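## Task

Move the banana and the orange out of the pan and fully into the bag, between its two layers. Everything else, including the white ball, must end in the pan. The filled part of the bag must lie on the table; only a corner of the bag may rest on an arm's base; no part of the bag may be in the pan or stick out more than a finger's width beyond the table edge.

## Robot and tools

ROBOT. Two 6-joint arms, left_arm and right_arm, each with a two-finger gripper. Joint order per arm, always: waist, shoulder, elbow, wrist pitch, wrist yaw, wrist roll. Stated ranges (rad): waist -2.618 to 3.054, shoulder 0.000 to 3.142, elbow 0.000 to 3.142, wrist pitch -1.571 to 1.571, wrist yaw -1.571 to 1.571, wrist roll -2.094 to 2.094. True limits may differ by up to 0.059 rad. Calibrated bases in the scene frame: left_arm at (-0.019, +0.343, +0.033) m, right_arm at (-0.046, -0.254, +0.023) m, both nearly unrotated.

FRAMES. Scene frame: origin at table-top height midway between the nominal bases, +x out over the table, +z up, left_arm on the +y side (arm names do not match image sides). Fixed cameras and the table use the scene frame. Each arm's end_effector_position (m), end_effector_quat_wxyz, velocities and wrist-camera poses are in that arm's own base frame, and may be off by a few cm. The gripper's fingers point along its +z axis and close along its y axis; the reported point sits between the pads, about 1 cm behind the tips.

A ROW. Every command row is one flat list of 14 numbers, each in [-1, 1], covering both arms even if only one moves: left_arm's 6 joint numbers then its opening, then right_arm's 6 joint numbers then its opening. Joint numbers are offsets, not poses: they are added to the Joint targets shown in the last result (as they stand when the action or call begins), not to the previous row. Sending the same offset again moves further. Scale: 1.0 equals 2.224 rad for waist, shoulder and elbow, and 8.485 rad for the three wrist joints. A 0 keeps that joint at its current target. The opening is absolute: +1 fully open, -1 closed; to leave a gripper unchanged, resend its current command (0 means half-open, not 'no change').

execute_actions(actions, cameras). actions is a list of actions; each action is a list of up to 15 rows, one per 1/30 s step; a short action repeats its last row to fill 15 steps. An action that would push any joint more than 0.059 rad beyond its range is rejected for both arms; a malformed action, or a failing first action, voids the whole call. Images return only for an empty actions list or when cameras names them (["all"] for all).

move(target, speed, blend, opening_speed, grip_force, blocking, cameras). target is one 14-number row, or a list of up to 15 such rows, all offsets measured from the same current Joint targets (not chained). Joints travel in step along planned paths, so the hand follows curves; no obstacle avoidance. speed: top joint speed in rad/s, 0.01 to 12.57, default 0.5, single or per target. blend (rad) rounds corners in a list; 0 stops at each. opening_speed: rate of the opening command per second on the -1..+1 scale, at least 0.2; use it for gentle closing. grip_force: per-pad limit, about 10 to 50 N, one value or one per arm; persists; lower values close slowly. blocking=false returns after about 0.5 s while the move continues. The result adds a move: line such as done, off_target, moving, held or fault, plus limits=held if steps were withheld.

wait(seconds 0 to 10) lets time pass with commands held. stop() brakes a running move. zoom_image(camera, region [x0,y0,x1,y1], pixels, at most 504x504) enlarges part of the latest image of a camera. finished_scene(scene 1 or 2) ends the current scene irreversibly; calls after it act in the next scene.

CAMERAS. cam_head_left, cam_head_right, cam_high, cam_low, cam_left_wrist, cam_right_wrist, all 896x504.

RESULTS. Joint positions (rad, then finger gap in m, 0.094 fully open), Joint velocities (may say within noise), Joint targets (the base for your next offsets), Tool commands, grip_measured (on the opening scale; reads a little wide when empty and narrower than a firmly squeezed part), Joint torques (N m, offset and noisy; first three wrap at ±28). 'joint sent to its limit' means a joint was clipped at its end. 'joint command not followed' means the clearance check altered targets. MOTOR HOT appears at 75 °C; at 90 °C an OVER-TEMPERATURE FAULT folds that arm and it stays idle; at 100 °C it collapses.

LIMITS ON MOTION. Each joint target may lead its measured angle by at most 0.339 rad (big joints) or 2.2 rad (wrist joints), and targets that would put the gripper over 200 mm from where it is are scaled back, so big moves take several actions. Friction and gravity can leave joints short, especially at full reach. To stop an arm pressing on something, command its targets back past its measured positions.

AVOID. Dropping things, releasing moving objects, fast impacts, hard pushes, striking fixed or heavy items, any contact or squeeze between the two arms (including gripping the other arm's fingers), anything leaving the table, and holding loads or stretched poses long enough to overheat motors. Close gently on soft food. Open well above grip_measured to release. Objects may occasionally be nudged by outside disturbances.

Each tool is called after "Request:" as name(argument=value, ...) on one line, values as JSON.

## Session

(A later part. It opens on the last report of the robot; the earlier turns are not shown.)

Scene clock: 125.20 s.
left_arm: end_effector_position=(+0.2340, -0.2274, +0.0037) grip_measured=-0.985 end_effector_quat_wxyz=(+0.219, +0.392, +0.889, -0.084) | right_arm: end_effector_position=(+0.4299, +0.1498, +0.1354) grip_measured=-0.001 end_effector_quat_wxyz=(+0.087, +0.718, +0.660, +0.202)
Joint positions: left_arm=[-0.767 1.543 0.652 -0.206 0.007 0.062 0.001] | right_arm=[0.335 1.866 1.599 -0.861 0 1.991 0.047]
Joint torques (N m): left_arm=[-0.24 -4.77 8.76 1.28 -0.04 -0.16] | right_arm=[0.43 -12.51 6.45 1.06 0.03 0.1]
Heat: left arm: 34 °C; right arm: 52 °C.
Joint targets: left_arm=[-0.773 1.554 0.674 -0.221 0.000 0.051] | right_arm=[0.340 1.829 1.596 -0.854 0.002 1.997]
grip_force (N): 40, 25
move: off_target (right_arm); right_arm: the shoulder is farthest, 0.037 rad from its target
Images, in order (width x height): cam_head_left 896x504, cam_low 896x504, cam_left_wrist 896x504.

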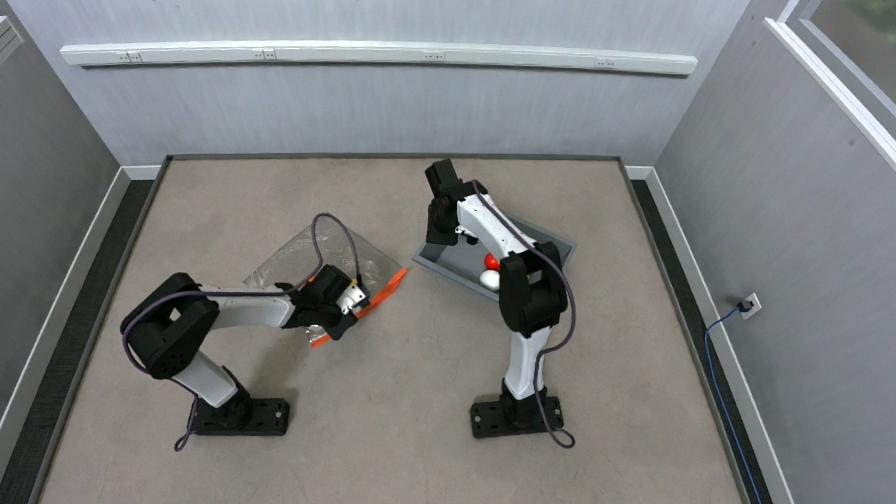

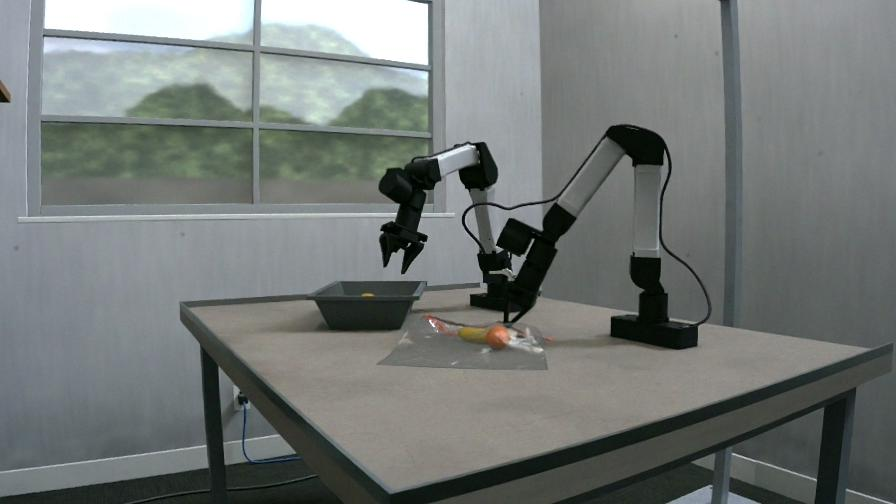

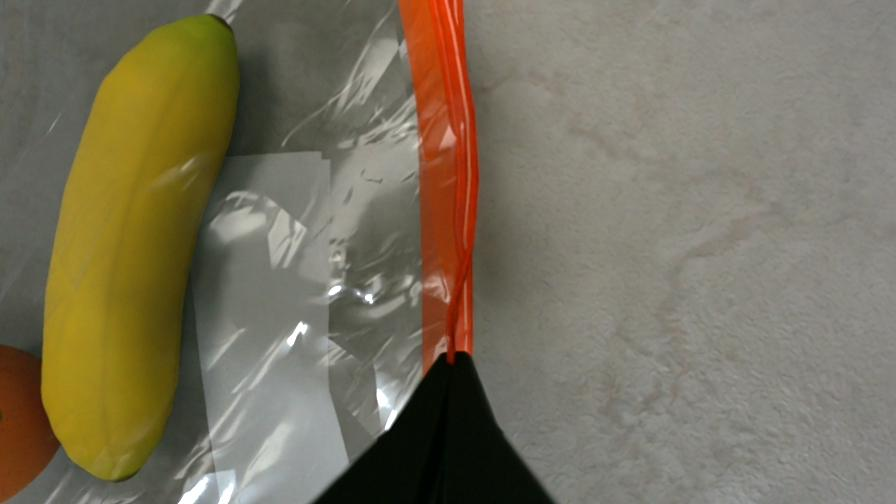

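Both items are deep inside and the lip lies closed. I'll release and back away.

Request:
move(target=[[0,0,0,0,0,0,-0.2,0,0,0,0,0,0,0],[-0.02,-0.2,-0.02,0,0,0,-0.2,0,0,0,0,0,0,0],[0.1,-0.3,-0.1,0,0,0,-0.2,0,0,0,0,0,0,0]], speed=0.5, blend=[0,0.1,0], opening_speed=1, cameras=["cam_left_wrist","cam_head_left","cam_head_right"])

Request:
zoom_image(camera="cam_head_left", region=[220, 180, 580, 370])

Scene clock: 128.33 s.
left_arm: end_effector_position=(+0.2545, -0.1595, +0.1216) grip_measured=-0.202 end_effector_quat_wxyz=(+0.431, +0.273, +0.853, -0.112) | right_arm: end_effector_position=(+0.4299, +0.1498, +0.1354) grip_measured=-0.001 end_effector_quat_wxyz=(+0.087, +0.718, +0.660, +0.202)
Joint positions: left_arm=[-0.557 0.895 0.462 -0.214 0.005 0.061 0.038] | right_arm=[0.335 1.866 1.599 -0.861 0 1.991 0.047]
Joint torques (N m): left_arm=[0.68 -2.36 7.41 2.07 -0.04 -0.15] | right_arm=[0.46 -12.52 6.45 1.06 0.03 0.1]
Heat: left arm: 34 °C; right arm: 52 °C.
Joint targets: left_arm=[-0.550 0.886 0.451 -0.221 0.000 0.051] | right_arm=[0.340 1.829 1.596 -0.854 0.002 1.997]
grip_force (N): 40, 25
move: off_target (right_arm); right_arm: the shoulder is farthest, 0.037 rad from its target
Images, in order (width x height): cam_head_left 896x504, cam_head_right 896x504, cam_left_wrist 896x504.

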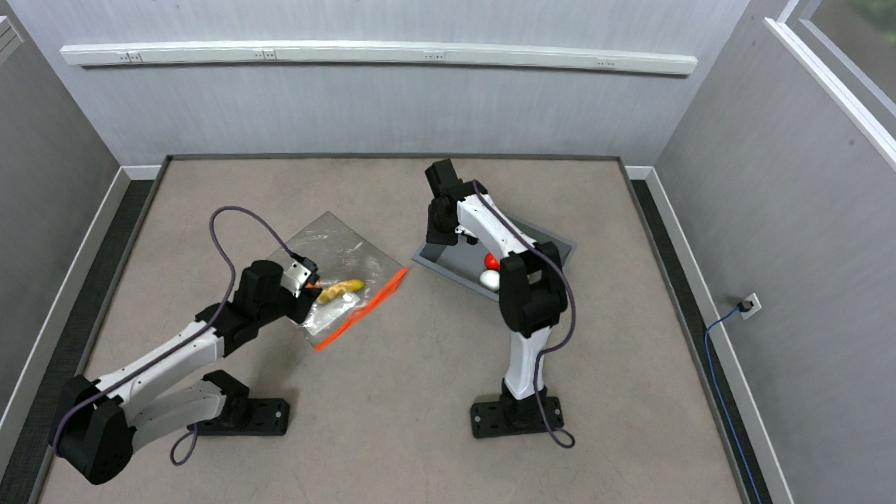

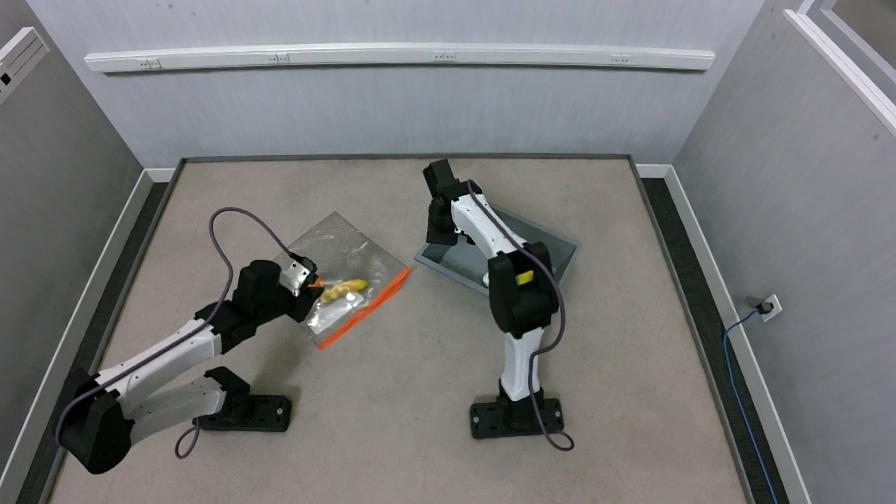

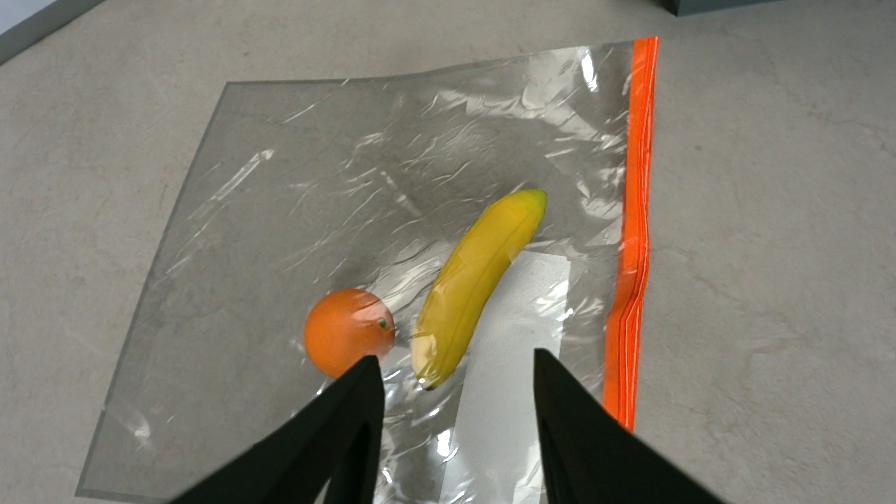

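Scaled by 1.400 from the camera's 896x504 image, which has a finer 1280x720 frame.

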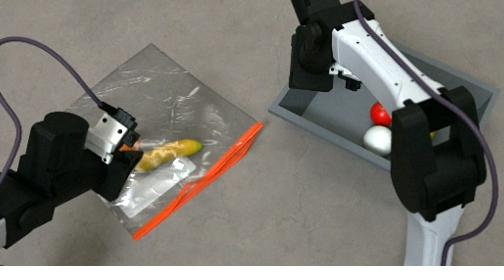

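Request:
finished_scene(scene=2)

The scene is finished: the task was done.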